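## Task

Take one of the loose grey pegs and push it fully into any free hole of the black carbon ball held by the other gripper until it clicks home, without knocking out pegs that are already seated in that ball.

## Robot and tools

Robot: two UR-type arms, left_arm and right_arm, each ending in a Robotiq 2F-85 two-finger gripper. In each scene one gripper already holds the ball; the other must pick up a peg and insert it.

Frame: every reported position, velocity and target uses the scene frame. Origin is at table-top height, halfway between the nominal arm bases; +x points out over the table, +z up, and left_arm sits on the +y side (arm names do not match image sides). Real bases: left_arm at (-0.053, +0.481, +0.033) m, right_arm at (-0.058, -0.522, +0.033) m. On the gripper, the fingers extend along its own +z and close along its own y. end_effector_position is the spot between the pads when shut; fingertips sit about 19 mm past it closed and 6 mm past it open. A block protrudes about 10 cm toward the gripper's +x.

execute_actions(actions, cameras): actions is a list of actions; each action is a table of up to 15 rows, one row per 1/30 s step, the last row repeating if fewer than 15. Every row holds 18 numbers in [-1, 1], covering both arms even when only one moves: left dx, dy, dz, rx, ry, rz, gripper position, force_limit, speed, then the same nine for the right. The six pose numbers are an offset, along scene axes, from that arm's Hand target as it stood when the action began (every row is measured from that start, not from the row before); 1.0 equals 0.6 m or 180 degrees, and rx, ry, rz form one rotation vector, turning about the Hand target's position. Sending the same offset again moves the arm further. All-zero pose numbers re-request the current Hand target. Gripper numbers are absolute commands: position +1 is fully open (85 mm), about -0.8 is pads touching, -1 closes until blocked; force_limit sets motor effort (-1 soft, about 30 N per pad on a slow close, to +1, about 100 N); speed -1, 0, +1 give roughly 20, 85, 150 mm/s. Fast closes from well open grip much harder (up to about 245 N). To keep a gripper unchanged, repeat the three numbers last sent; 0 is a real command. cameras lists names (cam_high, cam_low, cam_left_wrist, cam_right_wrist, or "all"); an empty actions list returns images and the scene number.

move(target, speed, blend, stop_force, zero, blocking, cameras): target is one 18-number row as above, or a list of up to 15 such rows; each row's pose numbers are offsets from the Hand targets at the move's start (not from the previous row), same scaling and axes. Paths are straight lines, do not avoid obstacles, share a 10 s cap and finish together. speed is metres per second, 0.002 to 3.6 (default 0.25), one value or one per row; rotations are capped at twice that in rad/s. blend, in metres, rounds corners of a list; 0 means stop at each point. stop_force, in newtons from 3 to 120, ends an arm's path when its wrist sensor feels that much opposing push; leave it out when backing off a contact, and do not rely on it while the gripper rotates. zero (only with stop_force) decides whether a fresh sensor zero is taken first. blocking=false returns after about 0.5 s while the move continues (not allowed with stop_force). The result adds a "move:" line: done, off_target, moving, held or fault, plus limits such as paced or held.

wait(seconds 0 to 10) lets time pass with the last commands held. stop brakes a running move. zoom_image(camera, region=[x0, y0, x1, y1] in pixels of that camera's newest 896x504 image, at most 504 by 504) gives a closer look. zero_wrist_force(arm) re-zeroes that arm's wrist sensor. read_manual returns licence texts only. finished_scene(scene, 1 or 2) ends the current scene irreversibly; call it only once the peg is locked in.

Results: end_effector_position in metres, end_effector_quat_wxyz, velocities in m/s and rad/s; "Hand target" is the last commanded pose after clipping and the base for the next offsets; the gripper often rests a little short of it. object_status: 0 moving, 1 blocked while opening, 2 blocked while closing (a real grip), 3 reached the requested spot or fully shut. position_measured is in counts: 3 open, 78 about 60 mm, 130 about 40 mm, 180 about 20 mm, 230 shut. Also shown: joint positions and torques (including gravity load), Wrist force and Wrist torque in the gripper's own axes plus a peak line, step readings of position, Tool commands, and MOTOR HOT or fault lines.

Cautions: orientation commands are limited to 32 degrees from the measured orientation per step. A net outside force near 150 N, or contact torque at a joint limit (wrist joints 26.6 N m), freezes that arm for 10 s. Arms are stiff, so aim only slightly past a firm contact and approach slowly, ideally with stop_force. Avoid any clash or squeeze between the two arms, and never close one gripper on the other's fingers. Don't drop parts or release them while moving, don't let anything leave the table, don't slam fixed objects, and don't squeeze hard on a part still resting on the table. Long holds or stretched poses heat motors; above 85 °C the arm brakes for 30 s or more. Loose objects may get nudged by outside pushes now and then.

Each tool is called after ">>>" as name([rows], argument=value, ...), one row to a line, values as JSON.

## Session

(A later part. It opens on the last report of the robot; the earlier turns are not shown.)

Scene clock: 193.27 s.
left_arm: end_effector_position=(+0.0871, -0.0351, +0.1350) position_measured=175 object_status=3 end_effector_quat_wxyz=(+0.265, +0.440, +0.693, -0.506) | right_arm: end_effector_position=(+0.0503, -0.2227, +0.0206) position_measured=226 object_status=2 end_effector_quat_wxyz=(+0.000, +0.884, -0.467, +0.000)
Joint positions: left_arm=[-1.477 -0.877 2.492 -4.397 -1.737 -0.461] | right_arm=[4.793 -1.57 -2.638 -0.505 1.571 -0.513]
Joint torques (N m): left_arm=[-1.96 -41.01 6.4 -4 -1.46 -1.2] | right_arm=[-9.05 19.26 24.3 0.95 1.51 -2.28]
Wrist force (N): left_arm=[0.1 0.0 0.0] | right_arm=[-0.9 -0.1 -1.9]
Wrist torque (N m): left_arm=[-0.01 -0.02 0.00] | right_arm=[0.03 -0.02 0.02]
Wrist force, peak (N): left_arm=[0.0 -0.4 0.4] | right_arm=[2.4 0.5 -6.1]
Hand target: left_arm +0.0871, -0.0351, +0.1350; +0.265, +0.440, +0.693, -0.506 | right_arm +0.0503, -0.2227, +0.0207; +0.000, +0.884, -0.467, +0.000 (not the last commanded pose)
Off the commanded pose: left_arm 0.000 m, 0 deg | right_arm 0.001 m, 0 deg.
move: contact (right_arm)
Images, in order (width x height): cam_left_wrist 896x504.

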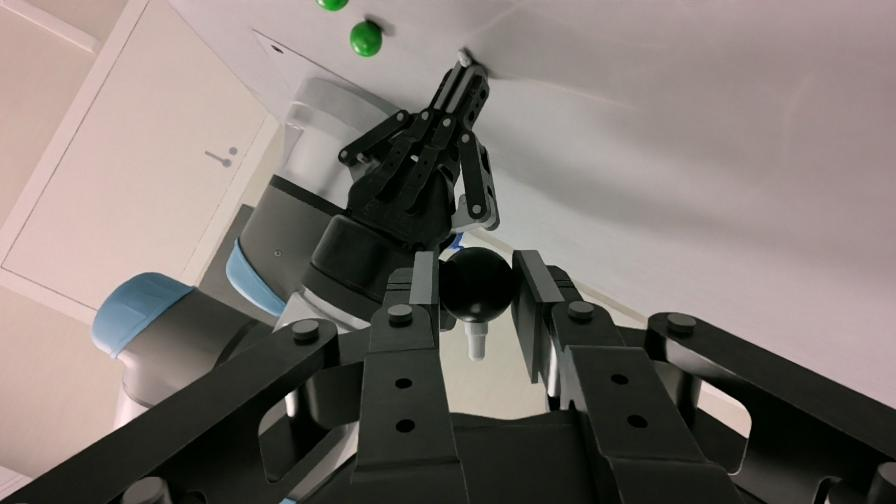

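>>> move(target=[0,0,0,0,0,0,-0.396078,1,-1, 0,0,0,0,0,0,-0.5,0,-1])

>>> move(target=[0,0,0,0,0,0,-0.396078,1,-1, 0,0,-0.006,0,0,0,-0.5,0,-1], speed=0.003, stop_force=4, cameras=["cam_left_wrist","cam_right_wrist"])

>>> zoom_image(camera="cam_left_wrist", region=[420, 30, 500, 110])

>>> zoom_image(camera="cam_right_wrist", region=[430, 250, 550, 370])

Scene clock: 204.33 s.
left_arm: end_effector_position=(+0.0871, -0.0351, +0.1350) position_measured=175 object_status=3 end_effector_quat_wxyz=(+0.265, +0.440, +0.693, -0.506) | right_arm: end_effector_position=(+0.0503, -0.2227, +0.0207) position_measured=192 object_status=0 end_effector_quat_wxyz=(+0.000, +0.884, -0.467, +0.000)
Joint positions: left_arm=[-1.477 -0.877 2.492 -4.397 -1.737 -0.461] | right_arm=[4.793 -1.57 -2.638 -0.505 1.571 -0.513]
Joint torques (N m): left_arm=[-1.42 -39.61 5.92 -3.81 -1.57 -1.16] | right_arm=[0.08 19.44 25.35 4.22 0.44 -2.23]
Wrist force (N): left_arm=[0.1 -0.2 -0.2] | right_arm=[-0.2 0.4 -0.2]
Wrist torque (N m): left_arm=[-0.04 -0.01 0.00] | right_arm=[0.06 0.04 0.02]
Wrist force, peak (N): left_arm=[-0.3 -0.1 -0.3] | right_arm=[-0.5 0.6 -2.5]
Hand target: left_arm +0.0871, -0.0351, +0.1350; +0.265, +0.440, +0.693, -0.506 | right_arm +0.0503, -0.2227, +0.0207; +0.000, +0.884, -0.467, +0.000
Off the commanded pose: left_arm 0.000 m, 0 deg | right_arm 0.000 m, 0 deg.
move: done

Scene clock: 205.60 s.
left_arm: end_effector_position=(+0.0871, -0.0351, +0.1350) position_measured=175 object_status=3 end_effector_quat_wxyz=(+0.265, +0.440, +0.693, -0.506) | right_arm: end_effector_position=(+0.0503, -0.2227, +0.0196) position_measured=192 object_status=3 end_effector_quat_wxyz=(+0.000, +0.884, -0.467, +0.000)
Joint positions: left_arm=[-1.477 -0.877 2.492 -4.397 -1.737 -0.461] | right_arm=[4.793 -1.574 -2.639 -0.499 1.571 -0.513]
Joint torques (N m): left_arm=[-2.6 -40.62 5.72 -3.93 -1.61 -1.52] | right_arm=[1.72 19.36 24.43 1.02 0.14 -2.15]
Wrist force (N): left_arm=[0.0 -0.1 -0.1] | right_arm=[-1.1 -0.4 -2.2]
Wrist torque (N m): left_arm=[-0.01 0.01 0.00] | right_arm=[0.00 0.01 0.00]
Wrist force, peak (N): left_arm=[0.2 -0.3 0.0] | right_arm=[7.2 5.2 -22.3]
Hand target: left_arm +0.0871, -0.0351, +0.1350; +0.265, +0.440, +0.693, -0.506 | right_arm +0.0503, -0.2226, +0.0196; +0.000, +0.884, -0.467, +0.000 (not the last commanded pose)
Off the commanded pose: left_arm 0.000 m, 0 deg | right_arm 0.003 m, 0 deg.
move: contact (right_arm)
camera_calibration:
cam_right_wrist: T_world_to_cam=[[-0.831525, -0.555348, 0.0124251, -0.0760541], [-0.520121, 0.786244, 0.333608, 0.221857], [-0.195038, 0.270941, -0.94263, 0.210413], [0, 0, 0, 1]] pos_world=[0.0931901, -0.27368, 0.125273]
Images, in order (width x height): cam_left_wrist 896x504, cam_right_wrist 896x504.

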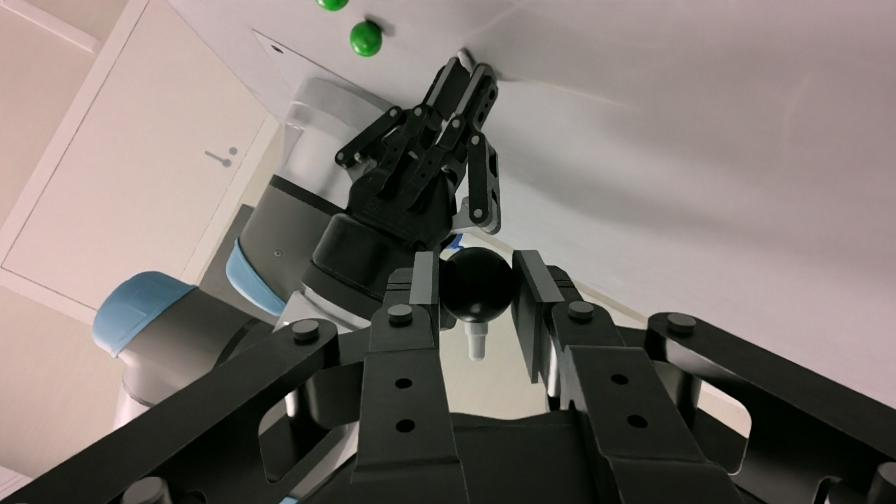

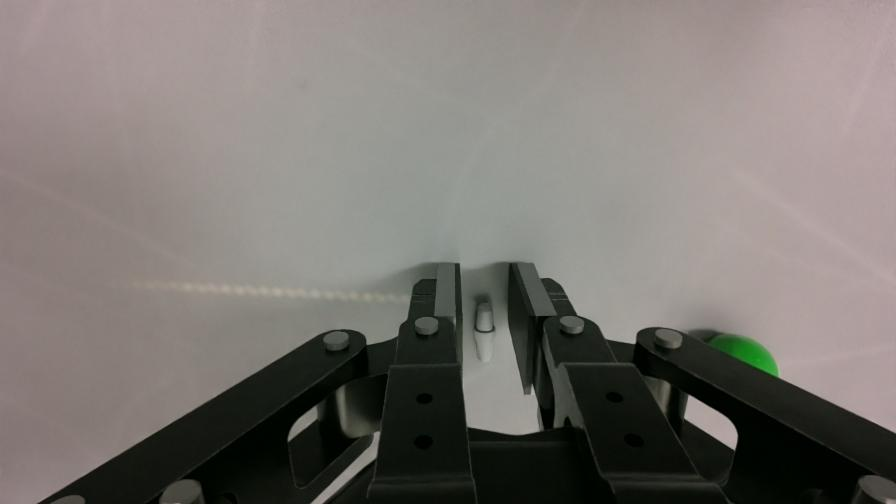

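Scaled by 6.300.

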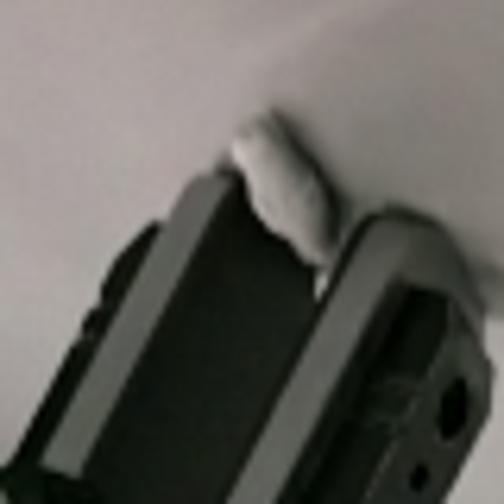

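Scaled by 4.200.

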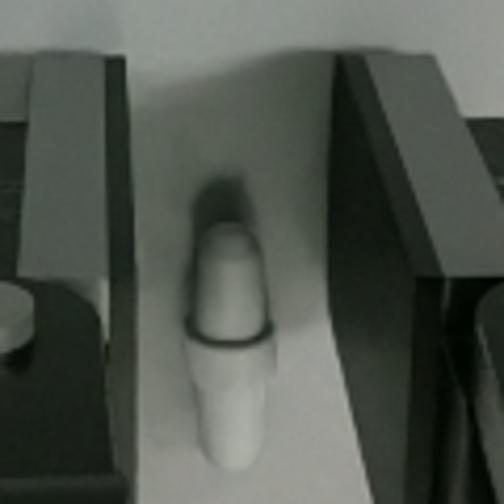

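>>> move(target=[0,0,0,0,0,0,-0.396078,1,-1, 0,0,0.0003,0,0,0,-0.5,0,-1], speed=0.02)

>>> move(target=[0,0,0,0,0,0,-0.396078,1,-1, 0,0,0,0,0,0,-1,0,-1])

>>> wait(seconds=0.5)

Scene clock: 216.23 s.
left_arm: end_effector_position=(+0.0871, -0.0351, +0.1350) position_measured=175 object_status=3 end_effector_quat_wxyz=(+0.265, +0.440, +0.693, -0.506) | right_arm: end_effector_position=(+0.0503, -0.2226, +0.0198) position_measured=192 object_status=3 end_effector_quat_wxyz=(+0.000, +0.884, -0.467, +0.000)
Joint positions: left_arm=[-1.477 -0.877 2.492 -4.397 -1.737 -0.461] | right_arm=[4.793 -1.573 -2.639 -0.5 1.571 -0.513]
Joint torques (N m): left_arm=[-2.42 -40.45 5.48 -3.68 -1.53 -1.29] | right_arm=[1.65 18.93 25.65 1.55 0.06 -1.88]
Wrist force (N): left_arm=[-0.2 0.1 -0.1] | right_arm=[0.0 0.2 0.1]
Wrist torque (N m): left_arm=[0.01 0.04 0.00] | right_arm=[0.03 0.01 0.01]
Wrist force, peak (N): left_arm=[-0.1 -0.4 0.1] | right_arm=[-1.0 0.2 -2.0]
Hand target: left_arm +0.0871, -0.0351, +0.1350; +0.265, +0.440, +0.693, -0.506 | right_arm +0.0503, -0.2226, +0.0198; +0.000, +0.884, -0.467, +0.000
Off the commanded pose: left_arm 0.000 m, 0 deg | right_arm 0.000 m, 0 deg.
move: done

Scene clock: 217.40 s.
left_arm: end_effector_position=(+0.0871, -0.0351, +0.1350) position_measured=175 object_status=3 end_effector_quat_wxyz=(+0.265, +0.440, +0.693, -0.506) | right_arm: end_effector_position=(+0.0503, -0.2226, +0.0198) position_measured=225 object_status=0 end_effector_quat_wxyz=(+0.000, +0.884, -0.467, +0.000)
Joint positions: left_arm=[-1.477 -0.877 2.492 -4.397 -1.737 -0.461] | right_arm=[4.793 -1.573 -2.639 -0.5 1.571 -0.513]
Joint torques (N m): left_arm=[-2.82 -40.37 6.34 -3.94 -1.63 -1.21] | right_arm=[2.19 19.23 24.75 1.2 0.13 -2.05]
Wrist force (N): left_arm=[0.1 -0.1 -0.1] | right_arm=[0.5 0.3 -1.1]
Wrist torque (N m): left_arm=[-0.02 -0.01 0.01] | right_arm=[0.03 0.01 0.01]
Wrist force, peak (N): left_arm=[0.2 -0.3 -0.2] | right_arm=[0.7 0.3 -1.4]
Hand target: left_arm +0.0871, -0.0351, +0.1350; +0.265, +0.440, +0.693, -0.506 | right_arm +0.0503, -0.2226, +0.0198; +0.000, +0.884, -0.467, +0.000
Off the commanded pose: left_arm 0.000 m, 0 deg | right_arm 0.000 m, 0 deg.
move: done

Scene clock: 217.90 s.
left_arm: end_effector_position=(+0.0871, -0.0351, +0.1350) position_measured=175 object_status=3 end_effector_quat_wxyz=(+0.265, +0.440, +0.693, -0.506) | right_arm: end_effector_position=(+0.0503, -0.2226, +0.0198) position_measured=225 object_status=2 end_effector_quat_wxyz=(+0.000, +0.884, -0.467, +0.000)
Joint positions: left_arm=[-1.477 -0.877 2.492 -4.397 -1.737 -0.461] | right_arm=[4.793 -1.573 -2.639 -0.5 1.571 -0.513]
Joint torques (N m): left_arm=[-0.87 -40.34 6.58 -3.96 -1.61 -1.33] | right_arm=[1.64 19.48 25.25 1.4 0.4 -2.21]
Wrist force (N): left_arm=[0.1 -0.1 -0.1] | right_arm=[0.7 0.2 -1.1]
Wrist torque (N m): left_arm=[-0.01 -0.01 0.00] | right_arm=[0.01 0.00 0.01]
Wrist force, peak (N): left_arm=[0.2 -0.3 0.4] | right_arm=[0.7 0.2 -1.4]
Hand target: left_arm +0.0871, -0.0351, +0.1350; +0.265, +0.440, +0.693, -0.506 | right_arm +0.0503, -0.2226, +0.0198; +0.000, +0.884, -0.467, +0.000
Tool commands: left_gripper/position=-0.396078 left_gripper/force_limit=+1.0 left_gripper/speed=-1.0 right_gripper/position=-1.0 right_gripper/force_limit=+0.0 right_gripper/speed=-1.0
Off the commanded pose: left_arm 0.000 m, 0 deg | right_arm 0.000 m, 0 deg.
wait: 0.50 s; at rest by 0.17 s

>>> move([
  [0,0,0,0,0,0,-0.396078,1,-1, 0,0,0.08,0,0,0,-1,0,-1],
  [0,0,0,0,0,0,-0.396078,1,-1, 0.0228,0.15,0.192,0.0681,0.0124,-0.2658,-1,0,-1],
], blend=[0.02,0], speed=[0.1,0.2], cameras=["cam_left_wrist","cam_right_wrist"])

>>> zoom_image(camera="cam_left_wrist", region=[400, 180, 560, 340])

>>> zoom_image(camera="cam_right_wrist", region=[400, 260, 560, 420])

Scene clock: 234.43 s.
left_arm: end_effector_position=(+0.0871, -0.0351, +0.1350) position_measured=175 object_status=3 end_effector_quat_wxyz=(+0.265, +0.440, +0.693, -0.506) | right_arm: end_effector_position=(+0.0639, -0.1326, +0.1350) position_measured=225 object_status=2 end_effector_quat_wxyz=(+0.083, -0.614, +0.782, +0.065)
Joint positions: left_arm=[-1.477 -0.877 2.492 -4.397 -1.737 -0.461] | right_arm=[4.78 -1.397 -2.429 -0.684 1.506 0.306]
Joint torques (N m): left_arm=[-2.75 -39.67 6.31 -3.74 -1.62 -1.16] | right_arm=[9.23 6.19 33.48 4.09 -1.4 2.26]
Wrist force (N): left_arm=[0.1 0.0 -0.1] | right_arm=[0.0 0.4 0.1]
Wrist torque (N m): left_arm=[0.00 -0.02 0.00] | right_arm=[0.08 0.00 -0.18]
Wrist force, peak (N): left_arm=[0.3 -0.2 -0.4] | right_arm=[0.7 0.3 -1.5]
Hand target: left_arm +0.0871, -0.0351, +0.1350; +0.265, +0.440, +0.693, -0.506 | right_arm +0.0639, -0.1326, +0.1350; +0.083, -0.614, +0.782, +0.065
Off the commanded pose: left_arm 0.000 m, 0 deg | right_arm 0.000 m, 0 deg.
move: done
camera_calibration:
cam_right_wrist: T_world_to_cam=[[-0.96968, 0.243957, 0.0143332, 0.0985289], [0.215106, 0.824227, 0.523813, 0.0519955], [0.115974, 0.511014, -0.851713, 0.297104], [0, 0, 0, 1]] pos_world=[0.0499007, -0.218717, 0.224399]
Images, in order (width x height): cam_left_wrist 896x504, cam_right_wrist 896x504.

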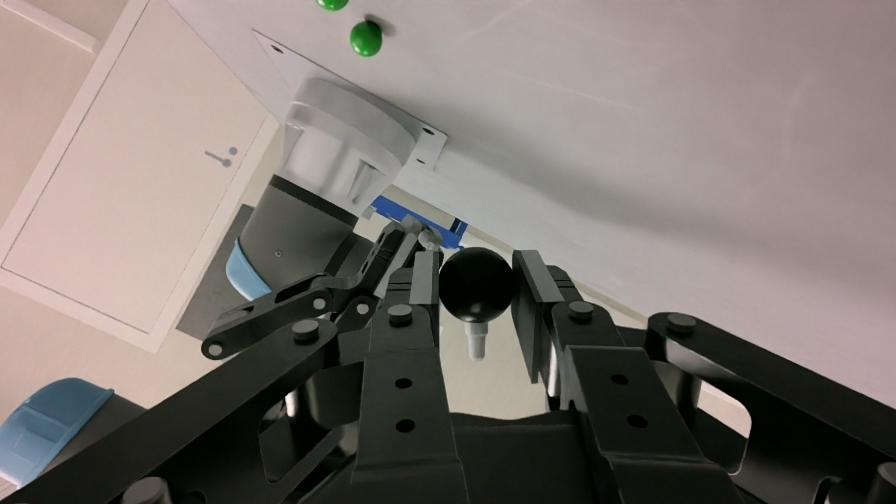

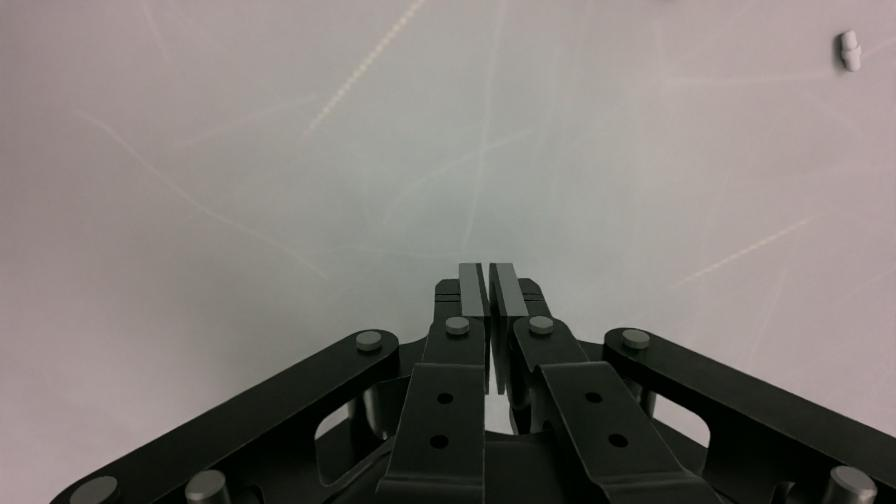

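Scaled by 3.150.

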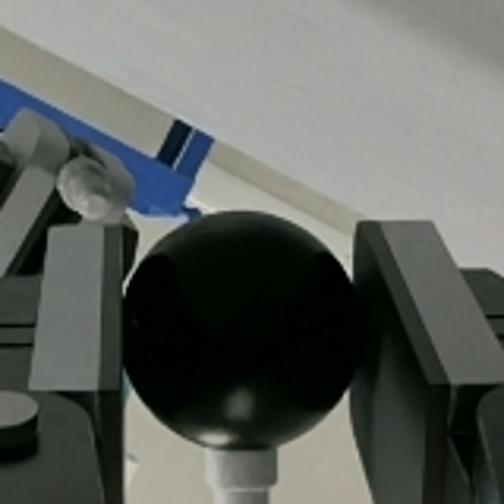

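Scaled by 3.150.

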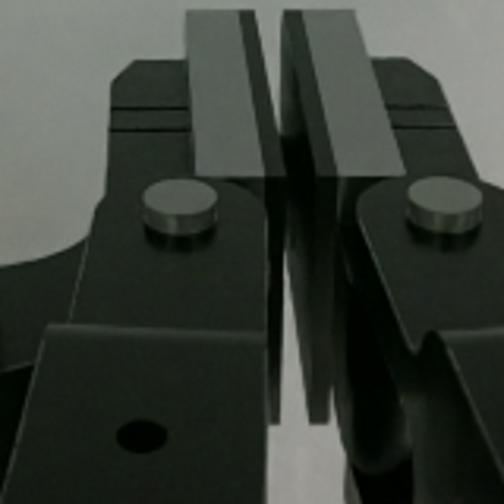

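>>> move(target=[0,0,0,0,0,0,-0.396078,1,-1, 0.002,0.041,0.143,0.2322,-0.0561,0,-1,0,-1], speed=0.2, cameras=["cam_left_wrist","cam_right_wrist"])

Scene clock: 258.20 s.
left_arm: end_effector_position=(+0.0871, -0.0351, +0.1350) position_measured=175 object_status=3 end_effector_quat_wxyz=(+0.265, +0.440, +0.693, -0.506) | right_arm: end_effector_position=(+0.0651, -0.1080, +0.2208) position_measured=225 object_status=2 end_effector_quat_wxyz=(+0.363, -0.548, +0.697, +0.286)
Joint positions: left_arm=[-1.477 -0.877 2.492 -4.397 -1.737 -0.461] | right_arm=[5.016 -1.275 -2.786 0.234 1.131 0.336]
Joint torques (N m): left_arm=[-2.2 -40.46 6.37 -3.95 -1.59 -1.27] | right_arm=[9.57 -1.85 8.3 5.22 -1.91 -2.22]
Wrist force (N): left_arm=[0.3 0.1 0.0] | right_arm=[0.8 1.0 0.4]
Wrist torque (N m): left_arm=[0.02 -0.05 0.00] | right_arm=[0.18 -0.04 0.07]
Wrist force, peak (N): left_arm=[0.3 -0.5 -0.1] | right_arm=[1.0 1.3 0.3]
Hand target: left_arm +0.0871, -0.0351, +0.1350; +0.265, +0.440, +0.693, -0.506 | right_arm +0.0651, -0.1080, +0.2208; +0.363, -0.548, +0.697, +0.286
Off the commanded pose: left_arm 0.000 m, 0 deg | right_arm 0.000 m, 0 deg.
move: done
camera_calibration:
cam_right_wrist: T_world_to_cam=[[-0.972545, 0.232099, 0.0169496, 0.090717], [0.0775688, 0.254638, 0.96392, -0.163234], [0.219409, 0.93877, -0.26565, 0.267556], [0, 0, 0, 1]] pos_world=[0.0421841, -0.230663, 0.226884]
Images, in order (width x height): cam_left_wrist 896x504, cam_right_wrist 896x504.

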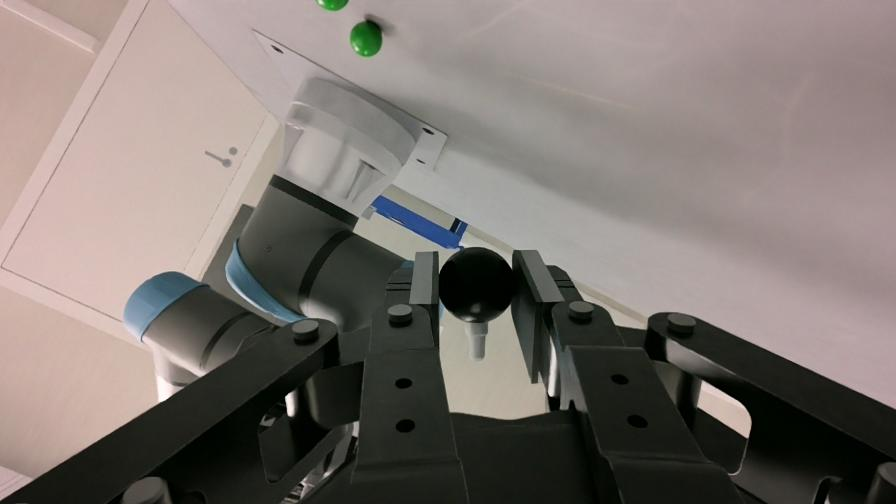

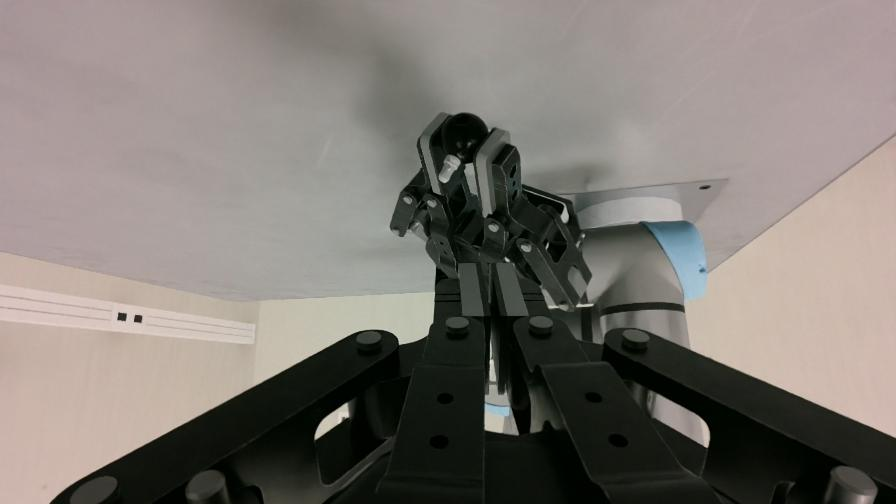

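Great view.

>>> zoom_image(camera="cam_right_wrist", region=[415, 95, 515, 195])

>>> zoom_image(camera="cam_right_wrist", region=[440, 110, 490, 160])

>>> zoom_image(camera="cam_left_wrist", region=[420, 240, 540, 360])

Scaled by 5.040.

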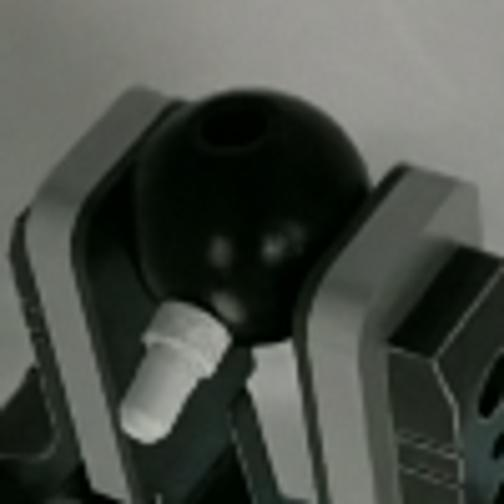

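Scaled by 10.080.

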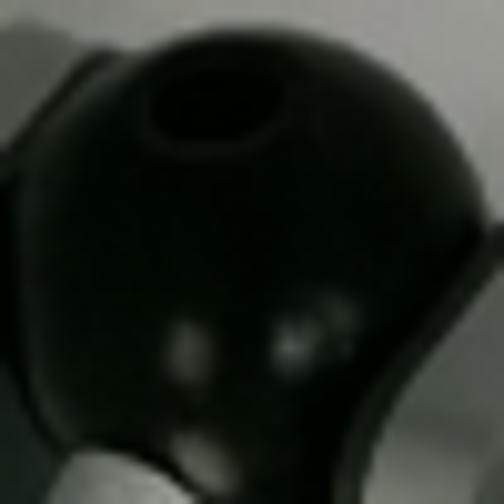

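Scaled by 4.200.

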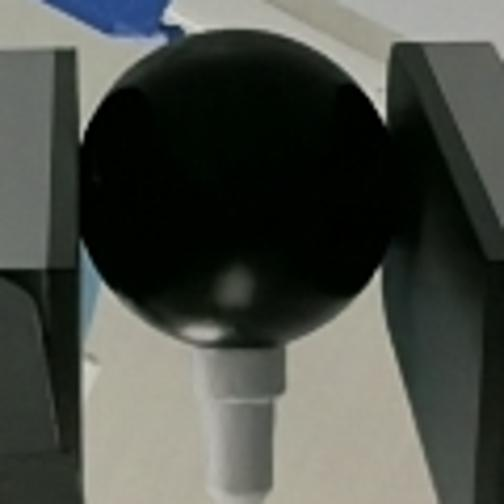

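>>> move(target=[0,0,0,0,0,0,-0.396078,1,-1, 0.0298,-0.0445,-0.1563,-0.2323,0.0314,0.0626,-1,0,-1], speed=0.2, cameras=["cam_left_wrist","cam_right_wrist"])

>>> zoom_image(camera="cam_left_wrist", region=[420, 200, 520, 300])

Scene clock: 309.40 s.
left_arm: end_effector_position=(+0.0871, -0.0351, +0.1350) position_measured=175 object_status=3 end_effector_quat_wxyz=(+0.265, +0.440, +0.693, -0.506) | right_arm: end_effector_position=(+0.0830, -0.1347, +0.1270) position_measured=225 object_status=2 end_effector_quat_wxyz=(-0.081, +0.691, -0.714, -0.079)
Joint positions: left_arm=[-1.477 -0.877 2.492 -4.397 -1.737 -0.461] | right_arm=[4.69 -1.436 -2.438 -0.613 1.567 0.016]
Joint torques (N m): left_arm=[-2.77 -40.06 6.57 -3.72 -1.72 -1.22] | right_arm=[-10.26 8.12 33 1.93 1.78 -2.19]
Wrist force (N): left_arm=[0.1 -0.1 0.1] | right_arm=[0.2 0.4 0.0]
Wrist torque (N m): left_arm=[-0.02 -0.01 0.00] | right_arm=[0.07 -0.01 0.03]
Wrist force, peak (N): left_arm=[0.4 -0.4 0.2] | right_arm=[1.1 1.4 0.0]
Hand target: left_arm +0.0871, -0.0351, +0.1350; +0.265, +0.440, +0.693, -0.506 | right_arm +0.0830, -0.1347, +0.1270; -0.081, +0.691, -0.714, -0.079
Off the commanded pose: left_arm 0.000 m, 0 deg | right_arm 0.000 m, 0 deg.
move: done
camera_calibration:
cam_right_wrist: T_world_to_cam=[[-0.999076, 0.0404335, 0.0145906, 0.0925873], [0.0419408, 0.842543, 0.536993, 0.0690295], [0.0094193, 0.537109, -0.84346, 0.30052], [0, 0, 0, 1]] pos_world=[0.0867759, -0.223316, 0.215057]
Images, in order (width x height): cam_left_wrist 896x504, cam_right_wrist 896x504.

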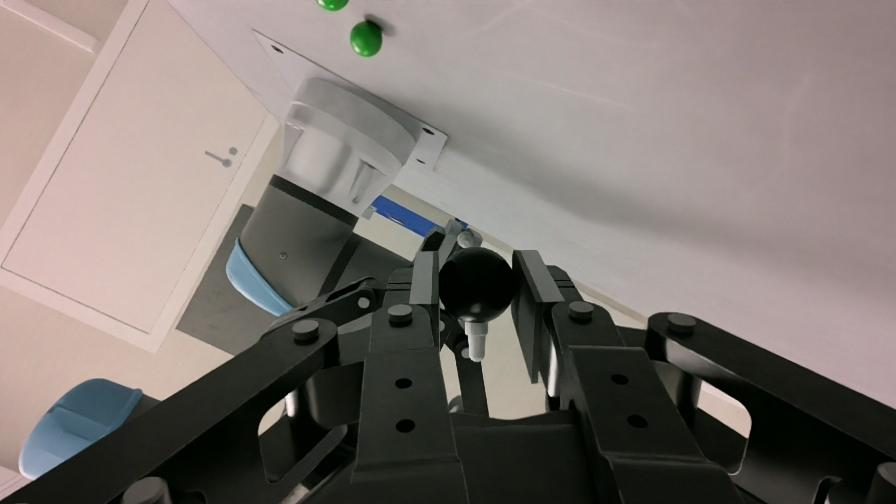

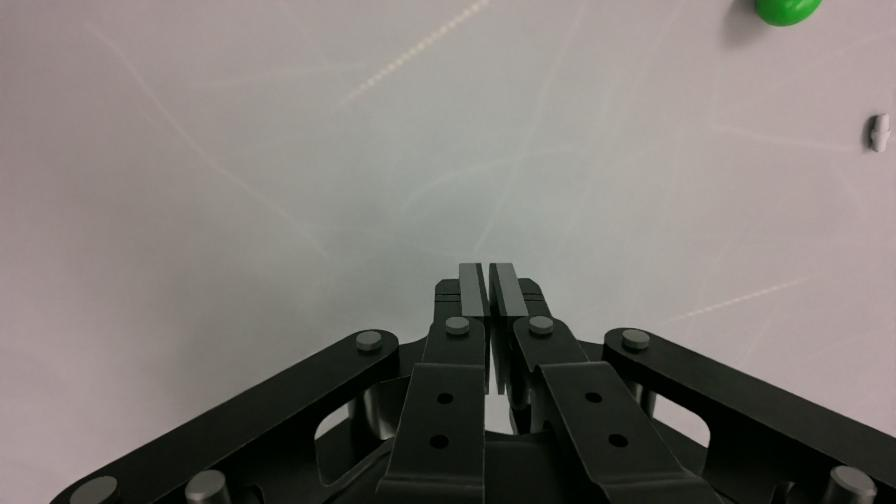

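Scaled by 5.040.

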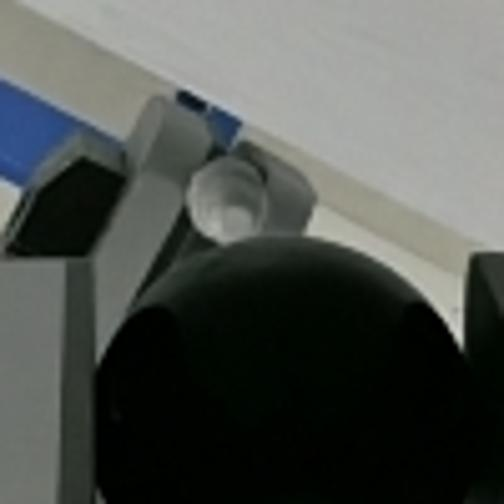

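>>> move(target=[0,0,0,0,0,0,-0.396078,1,-1, -0.0091,-0.0003,-0.0178,0,0,0,-1,0,-1], speed=0.1, cameras=["cam_left_wrist"])

>>> zoom_image(camera="cam_left_wrist", region=[420, 180, 520, 280])

>>> zoom_image(camera="cam_left_wrist", region=[445, 190, 495, 240])

Scene clock: 316.50 s.
left_arm: end_effector_position=(+0.0871, -0.0351, +0.1350) position_measured=175 object_status=3 end_effector_quat_wxyz=(+0.265, +0.440, +0.693, -0.506) | right_arm: end_effector_position=(+0.0776, -0.1349, +0.1164) position_measured=225 object_status=2 end_effector_quat_wxyz=(-0.081, +0.691, -0.714, -0.079)
Joint positions: left_arm=[-1.477 -0.877 2.492 -4.397 -1.737 -0.461] | right_arm=[4.706 -1.456 -2.458 -0.572 1.564 0.032]
Joint torques (N m): left_arm=[-2.08 -40.06 6.39 -3.73 -1.65 -1.42] | right_arm=[10.05 8.83 9.77 5.46 -1.09 2.49]
Wrist force (N): left_arm=[0.0 -0.2 0.0] | right_arm=[0.3 0.2 0.1]
Wrist torque (N m): left_arm=[-0.05 0.01 0.00] | right_arm=[0.04 -0.02 -0.17]
Wrist force, peak (N): left_arm=[0.1 -0.3 0.4] | right_arm=[0.4 0.6 0.2]
Hand target: left_arm +0.0871, -0.0351, +0.1350; +0.265, +0.440, +0.693, -0.506 | right_arm +0.0776, -0.1349, +0.1163; -0.081, +0.691, -0.714, -0.079
Off the commanded pose: left_arm 0.000 m, 0 deg | right_arm 0.000 m, 0 deg.
move: done
Images, in order (width x height): cam_left_wrist 896x504.

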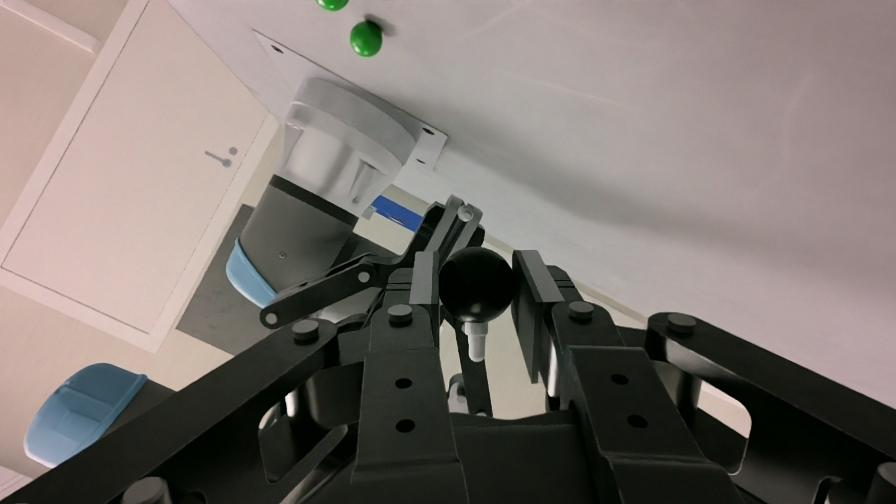

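Scaled by 5.040.

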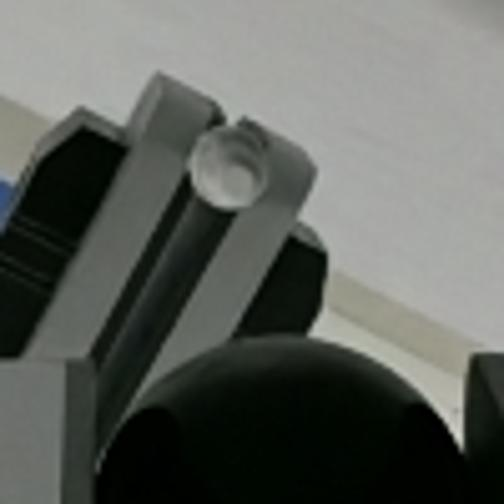

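Scaled by 10.080.

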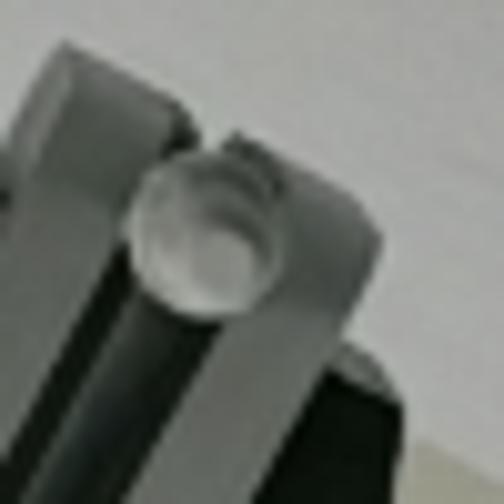

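>>> move(target=[0,0,0,0,0,0,-0.396078,1,-1, 0.006,0.0323,0.0243,0,0,0,-1,0,-1], speed=0.1, cameras=["cam_left_wrist"])

>>> zoom_image(camera="cam_left_wrist", region=[420, 210, 520, 310])

>>> zoom_image(camera="cam_left_wrist", region=[440, 220, 490, 270])

Scene clock: 330.77 s.
left_arm: end_effector_position=(+0.0871, -0.0351, +0.1350) position_measured=175 object_status=3 end_effector_quat_wxyz=(+0.265, +0.440, +0.693, -0.506) | right_arm: end_effector_position=(+0.0812, -0.1156, +0.1309) position_measured=225 object_status=2 end_effector_quat_wxyz=(-0.081, +0.691, -0.714, -0.079)
Joint positions: left_arm=[-1.477 -0.877 2.492 -4.397 -1.737 -0.461] | right_arm=[4.696 -1.475 -2.392 -0.619 1.566 0.022]
Joint torques (N m): left_arm=[-2.35 -40.14 6.18 -3.79 -1.66 -1.11] | right_arm=[-9.6 8.42 31.09 1.79 1.72 -2.48]
Wrist force (N): left_arm=[0.2 -0.1 0.1] | right_arm=[0.2 0.5 0.2]
Wrist torque (N m): left_arm=[-0.02 -0.03 0.00] | right_arm=[0.09 0.00 0.04]
Wrist force, peak (N): left_arm=[0.0 -0.4 -0.2] | right_arm=[0.8 0.5 0.3]
Hand target: left_arm +0.0871, -0.0351, +0.1350; +0.265, +0.440, +0.693, -0.506 | right_arm +0.0812, -0.1155, +0.1309; -0.081, +0.691, -0.714, -0.079
Off the commanded pose: left_arm 0.000 m, 0 deg | right_arm 0.000 m, 0 deg.
move: done
Images, in order (width x height): cam_left_wrist 896x504.

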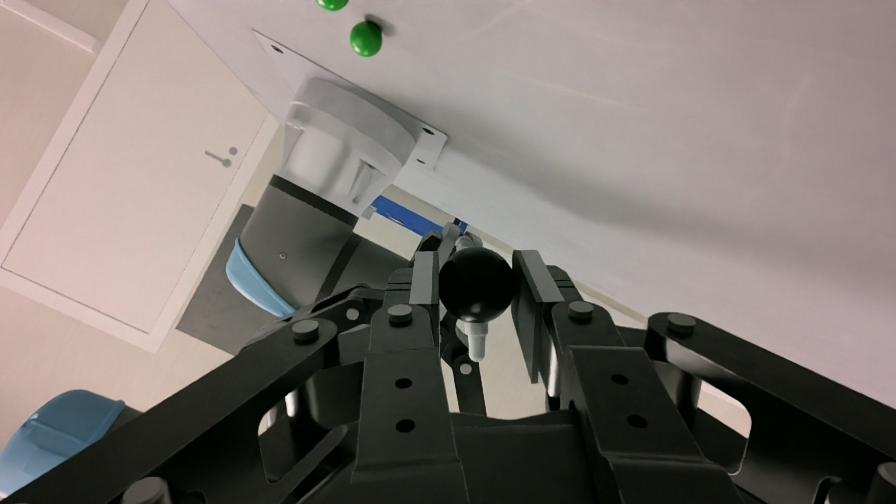

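Scaled by 5.040.

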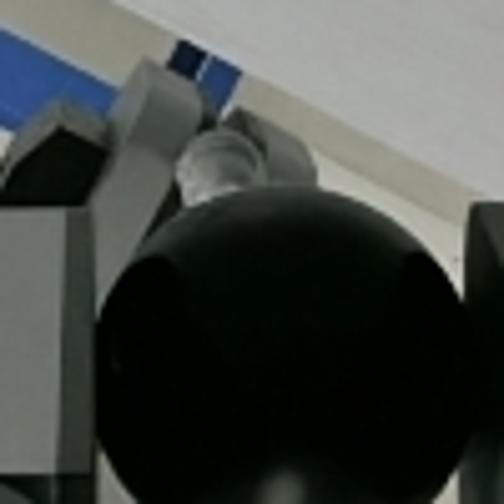

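Scaled by 10.080.

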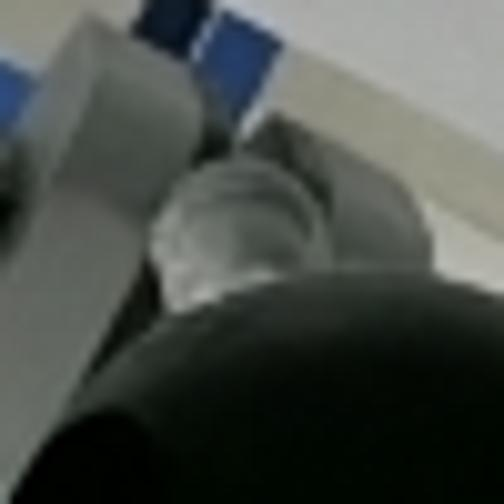

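>>> move(target=[0,0,0,0,0,0,-0.396078,1,-1, 0.0022,0.047,0.012,0,0,0,-1,0,-1], speed=0.06, cameras=["cam_left_wrist","cam_right_wrist"])

>>> zoom_image(camera="cam_left_wrist", region=[420, 210, 520, 310])

Scene clock: 337.70 s.
left_arm: end_effector_position=(+0.0871, -0.0351, +0.1350) position_measured=175 object_status=3 end_effector_quat_wxyz=(+0.265, +0.440, +0.693, -0.506) | right_arm: end_effector_position=(+0.0825, -0.0874, +0.1381) position_measured=225 object_status=2 end_effector_quat_wxyz=(-0.081, +0.691, -0.714, -0.079)
Joint positions: left_arm=[-1.477 -0.877 2.492 -4.397 -1.737 -0.461] | right_arm=[4.694 -1.531 -2.317 -0.638 1.567 0.019]
Joint torques (N m): left_arm=[-3.12 -39.11 6.32 -3.83 -1.46 -1.26] | right_arm=[-9.64 12.15 32.03 2.19 1.62 -2.51]
Wrist force (N): left_arm=[0.0 -0.1 0.0] | right_arm=[0.2 0.1 0.4]
Wrist torque (N m): left_arm=[-0.01 0.00 0.00] | right_arm=[0.01 -0.01 0.04]
Wrist force, peak (N): left_arm=[-0.3 -0.3 0.2] | right_arm=[1.0 0.1 0.3]
Hand target: left_arm +0.0871, -0.0351, +0.1350; +0.265, +0.440, +0.693, -0.506 | right_arm +0.0825, -0.0873, +0.1381; -0.081, +0.691, -0.714, -0.079
Off the commanded pose: left_arm 0.000 m, 0 deg | right_arm 0.000 m, 0 deg.
move: done
camera_calibration:
cam_right_wrist: T_world_to_cam=[[-0.999076, 0.0403874, 0.0146678, 0.0899832], [0.0419455, 0.842665, 0.536802, 0.0232187], [0.00931997, 0.536922, -0.843581, 0.284433], [0, 0, 0, 1]] pos_world=[0.0862753, -0.175918, 0.226158]
Images, in order (width x height): cam_left_wrist 896x504, cam_right_wrist 896x504.

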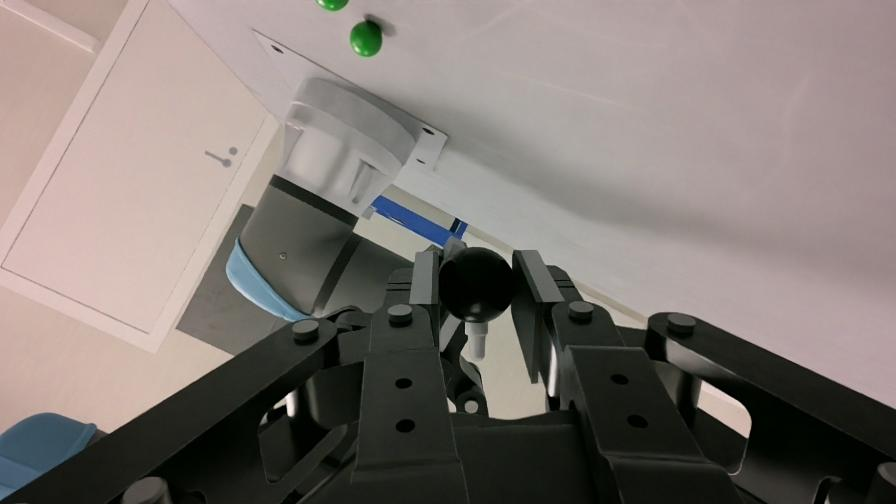

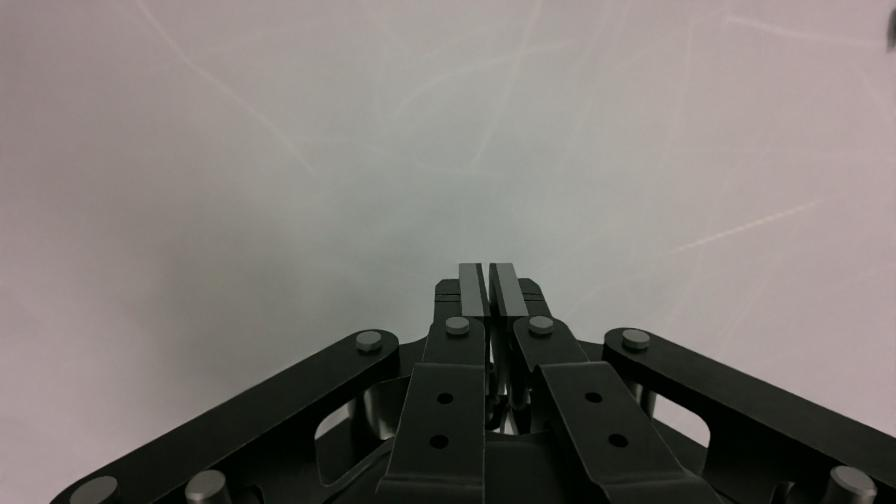

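Scaled by 5.040.

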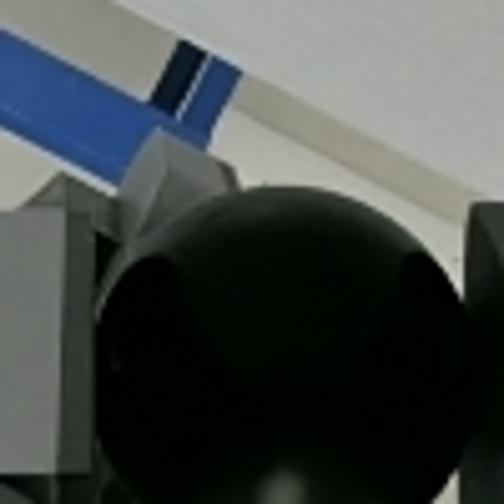

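>>> move(target=[0,0,0,0,0,0,-0.396078,1,-1, 0.0007,0.0211,0.0049,0,0,0,-1,0,-1], speed=0.003, stop_force=6, cameras=["cam_left_wrist"])

>>> zoom_image(camera="cam_left_wrist", region=[420, 210, 520, 310])

Scene clock: 345.93 s.
left_arm: end_effector_position=(+0.0871, -0.0351, +0.1350) position_measured=175 object_status=3 end_effector_quat_wxyz=(+0.265, +0.440, +0.693, -0.506) | right_arm: end_effector_position=(+0.0828, -0.0776, +0.1404) position_measured=225 object_status=2 end_effector_quat_wxyz=(-0.081, +0.691, -0.714, -0.079)
Joint positions: left_arm=[-1.477 -0.877 2.492 -4.397 -1.737 -0.461] | right_arm=[4.693 -1.55 -2.291 -0.645 1.567 0.019]
Joint torques (N m): left_arm=[-3.44 -38.78 5.64 -1.44 -1.44 -1.14] | right_arm=[-7.53 25.25 14.61 6.44 1.45 -1.93]
Wrist force (N): left_arm=[-0.4 -1.3 -3.4] | right_arm=[3.9 -0.5 1.7]
Wrist torque (N m): left_arm=[0.04 -0.05 0.00] | right_arm=[0.03 -0.02 0.05]
Wrist force, peak (N): left_arm=[-0.2 -1.4 -6.3] | right_arm=[6.8 -0.4 1.9]
Hand target: left_arm +0.0871, -0.0351, +0.1350; +0.265, +0.440, +0.693, -0.506 | right_arm +0.0828, -0.0776, +0.1404; -0.081, +0.691, -0.714, -0.079 (not the last commanded pose)
Off the commanded pose: left_arm 0.000 m, 0 deg | right_arm 0.003 m, 0 deg.
move: contact (right_arm)
Images, in order (width x height): cam_left_wrist 896x504.

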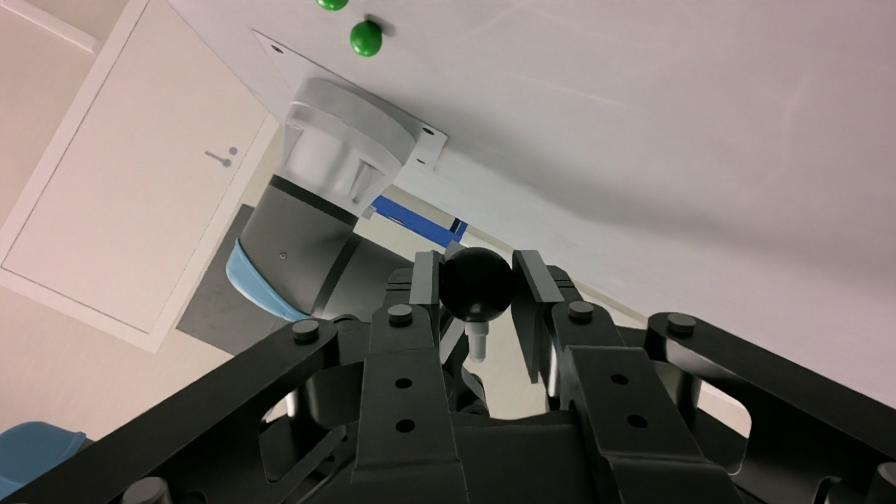

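Scaled by 5.040.

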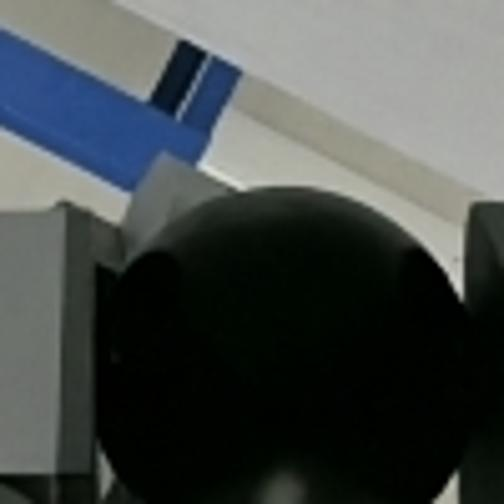

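>>> move(target=[0,0,0,0,0,0,-0.396078,1,-1, 0.0003,0.0097,0.0023,0,0,0,-1,0,-1], speed=0.003, stop_force=15, zero=false, cameras=["cam_left_wrist"])

>>> zoom_image(camera="cam_left_wrist", region=[420, 210, 520, 310])

Scene clock: 350.97 s.
left_arm: end_effector_position=(+0.0871, -0.0351, +0.1350) position_measured=175 object_status=3 end_effector_quat_wxyz=(+0.265, +0.440, +0.693, -0.506) | right_arm: end_effector_position=(+0.0828, -0.0763, +0.1407) position_measured=225 object_status=2 end_effector_quat_wxyz=(-0.081, +0.691, -0.714, -0.079)
Joint positions: left_arm=[-1.477 -0.877 2.492 -4.397 -1.737 -0.461] | right_arm=[4.693 -1.553 -2.287 -0.646 1.567 0.019]
Joint torques (N m): left_arm=[-3.8 -40.21 5.53 -1.51 -1.62 -1.22] | right_arm=[-3.44 28.28 19.31 8.59 1.16 -2.35]
Wrist force (N): left_arm=[1.6 0.2 -11.2] | right_arm=[11.7 0.8 0.1]
Wrist torque (N m): left_arm=[-0.05 -0.02 -0.01] | right_arm=[0.08 0.07 0.03]
Wrist force, peak (N): left_arm=[1.9 0.3 -14.4] | right_arm=[15.5 0.5 0.5]
Hand target: left_arm +0.0871, -0.0351, +0.1350; +0.265, +0.440, +0.693, -0.506 | right_arm +0.0828, -0.0763, +0.1407; -0.081, +0.691, -0.714, -0.079 (not the last commanded pose)
Off the commanded pose: left_arm 0.000 m, 0 deg | right_arm 0.005 m, 0 deg.
move: contact (right_arm)
camera_calibration:
cam_left_wrist: T_world_to_cam=[[0.883602, 0.117946, -0.45314, -0.00695926], [0.454881, 0.0132781, 0.890453, -0.145366], [0.111042, -0.992931, -0.0419187, 0.0901741], [0, 0, 0, 1]] pos_world=[0.0622604, 0.0922877, 0.130068]
Images, in order (width x height): cam_left_wrist 896x504.

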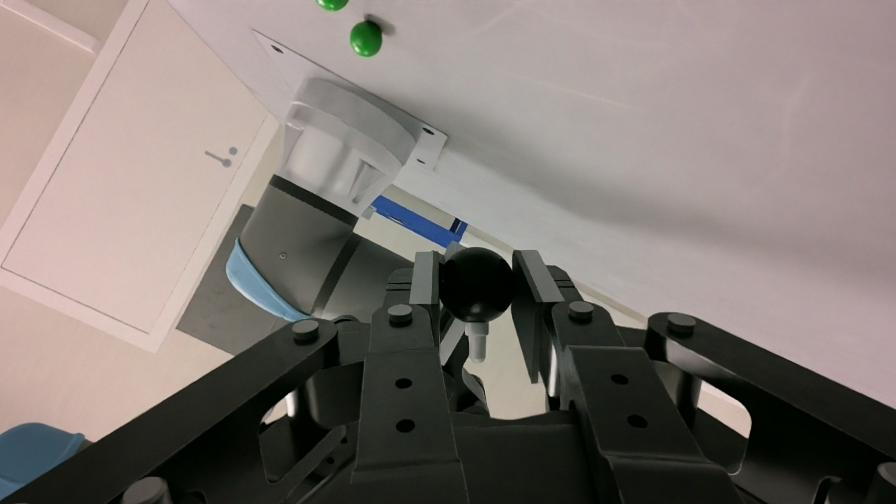

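Scaled by 5.040.

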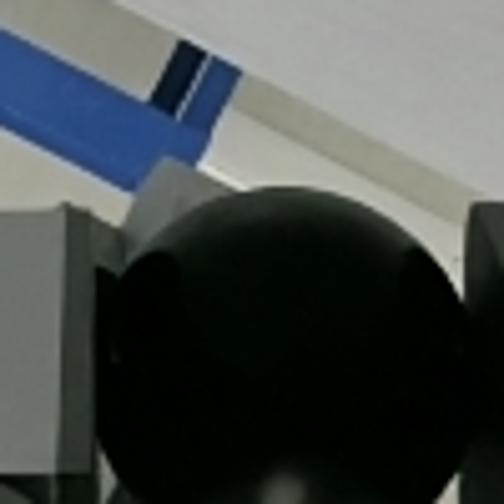

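>>> move(target=[0,0,0,0,0,0,-0.396078,1,-1, 0.0025,0,0,0,0,0,-1,0,-1], speed=0.003, stop_force=6)

>>> move(target=[0,0,0,0,0,0,-0.396078,1,-1, -0.005,0,0,0,0,0,-1,0,-1], speed=0.003, stop_force=8)

Scene clock: 356.70 s.
left_arm: end_effector_position=(+0.0871, -0.0351, +0.1350) position_measured=175 object_status=3 end_effector_quat_wxyz=(+0.265, +0.440, +0.693, -0.506) | right_arm: end_effector_position=(+0.0840, -0.0762, +0.1407) position_measured=225 object_status=2 end_effector_quat_wxyz=(-0.081, +0.691, -0.714, -0.079)
Joint positions: left_arm=[-1.477 -0.877 2.492 -4.397 -1.737 -0.461] | right_arm=[4.69 -1.554 -2.286 -0.646 1.567 0.016]
Joint torques (N m): left_arm=[-3.66 -40.27 -1.05 -2.63 -1.74 -1.12] | right_arm=[9.32 26.09 17.91 7.16 -2.71 2.17]
Wrist force (N): left_arm=[0.5 6.3 -10.8] | right_arm=[11.7 6.1 -1.9]
Wrist torque (N m): left_arm=[-0.18 -0.02 -0.01] | right_arm=[-0.07 -0.04 -0.08]
Wrist force, peak (N): left_arm=[0.6 6.3 -11.4] | right_arm=[11.5 7.9 -2.1]
Hand target: left_arm +0.0871, -0.0351, +0.1350; +0.265, +0.440, +0.693, -0.506 | right_arm +0.0840, -0.0763, +0.1407; -0.081, +0.691, -0.714, -0.079
Off the commanded pose: left_arm 0.000 m, 0 deg | right_arm 0.000 m, 0 deg.
move: contact (right_arm)

Scene clock: 358.17 s.
left_arm: end_effector_position=(+0.0871, -0.0351, +0.1350) position_measured=175 object_status=3 end_effector_quat_wxyz=(+0.265, +0.440, +0.693, -0.506) | right_arm: end_effector_position=(+0.0829, -0.0763, +0.1406) position_measured=225 object_status=2 end_effector_quat_wxyz=(-0.081, +0.691, -0.714, -0.079)
Joint positions: left_arm=[-1.477 -0.877 2.492 -4.397 -1.737 -0.461] | right_arm=[4.693 -1.553 -2.287 -0.646 1.567 0.019]
Joint torques (N m): left_arm=[-5.35 -38.95 -4.75 -3.74 -1.19 -1.31] | right_arm=[-8.68 15.27 38.03 5.67 1.74 -2.33]
Wrist force (N): left_arm=[1.1 -0.7 -6.6] | right_arm=[7.5 -0.8 0.7]
Wrist torque (N m): left_arm=[0.06 -0.01 0.01] | right_arm=[0.03 -0.01 -0.14]
Wrist force, peak (N): left_arm=[0.4 6.3 -10.4] | right_arm=[11.3 6.3 -1.5]
Hand target: left_arm +0.0871, -0.0351, +0.1350; +0.265, +0.440, +0.693, -0.506 | right_arm +0.0829, -0.0763, +0.1407; -0.081, +0.691, -0.714, -0.079 (not the last commanded pose)
Off the commanded pose: left_arm 0.000 m, 0 deg | right_arm 0.002 m, 0 deg.
move: contact (right_arm)


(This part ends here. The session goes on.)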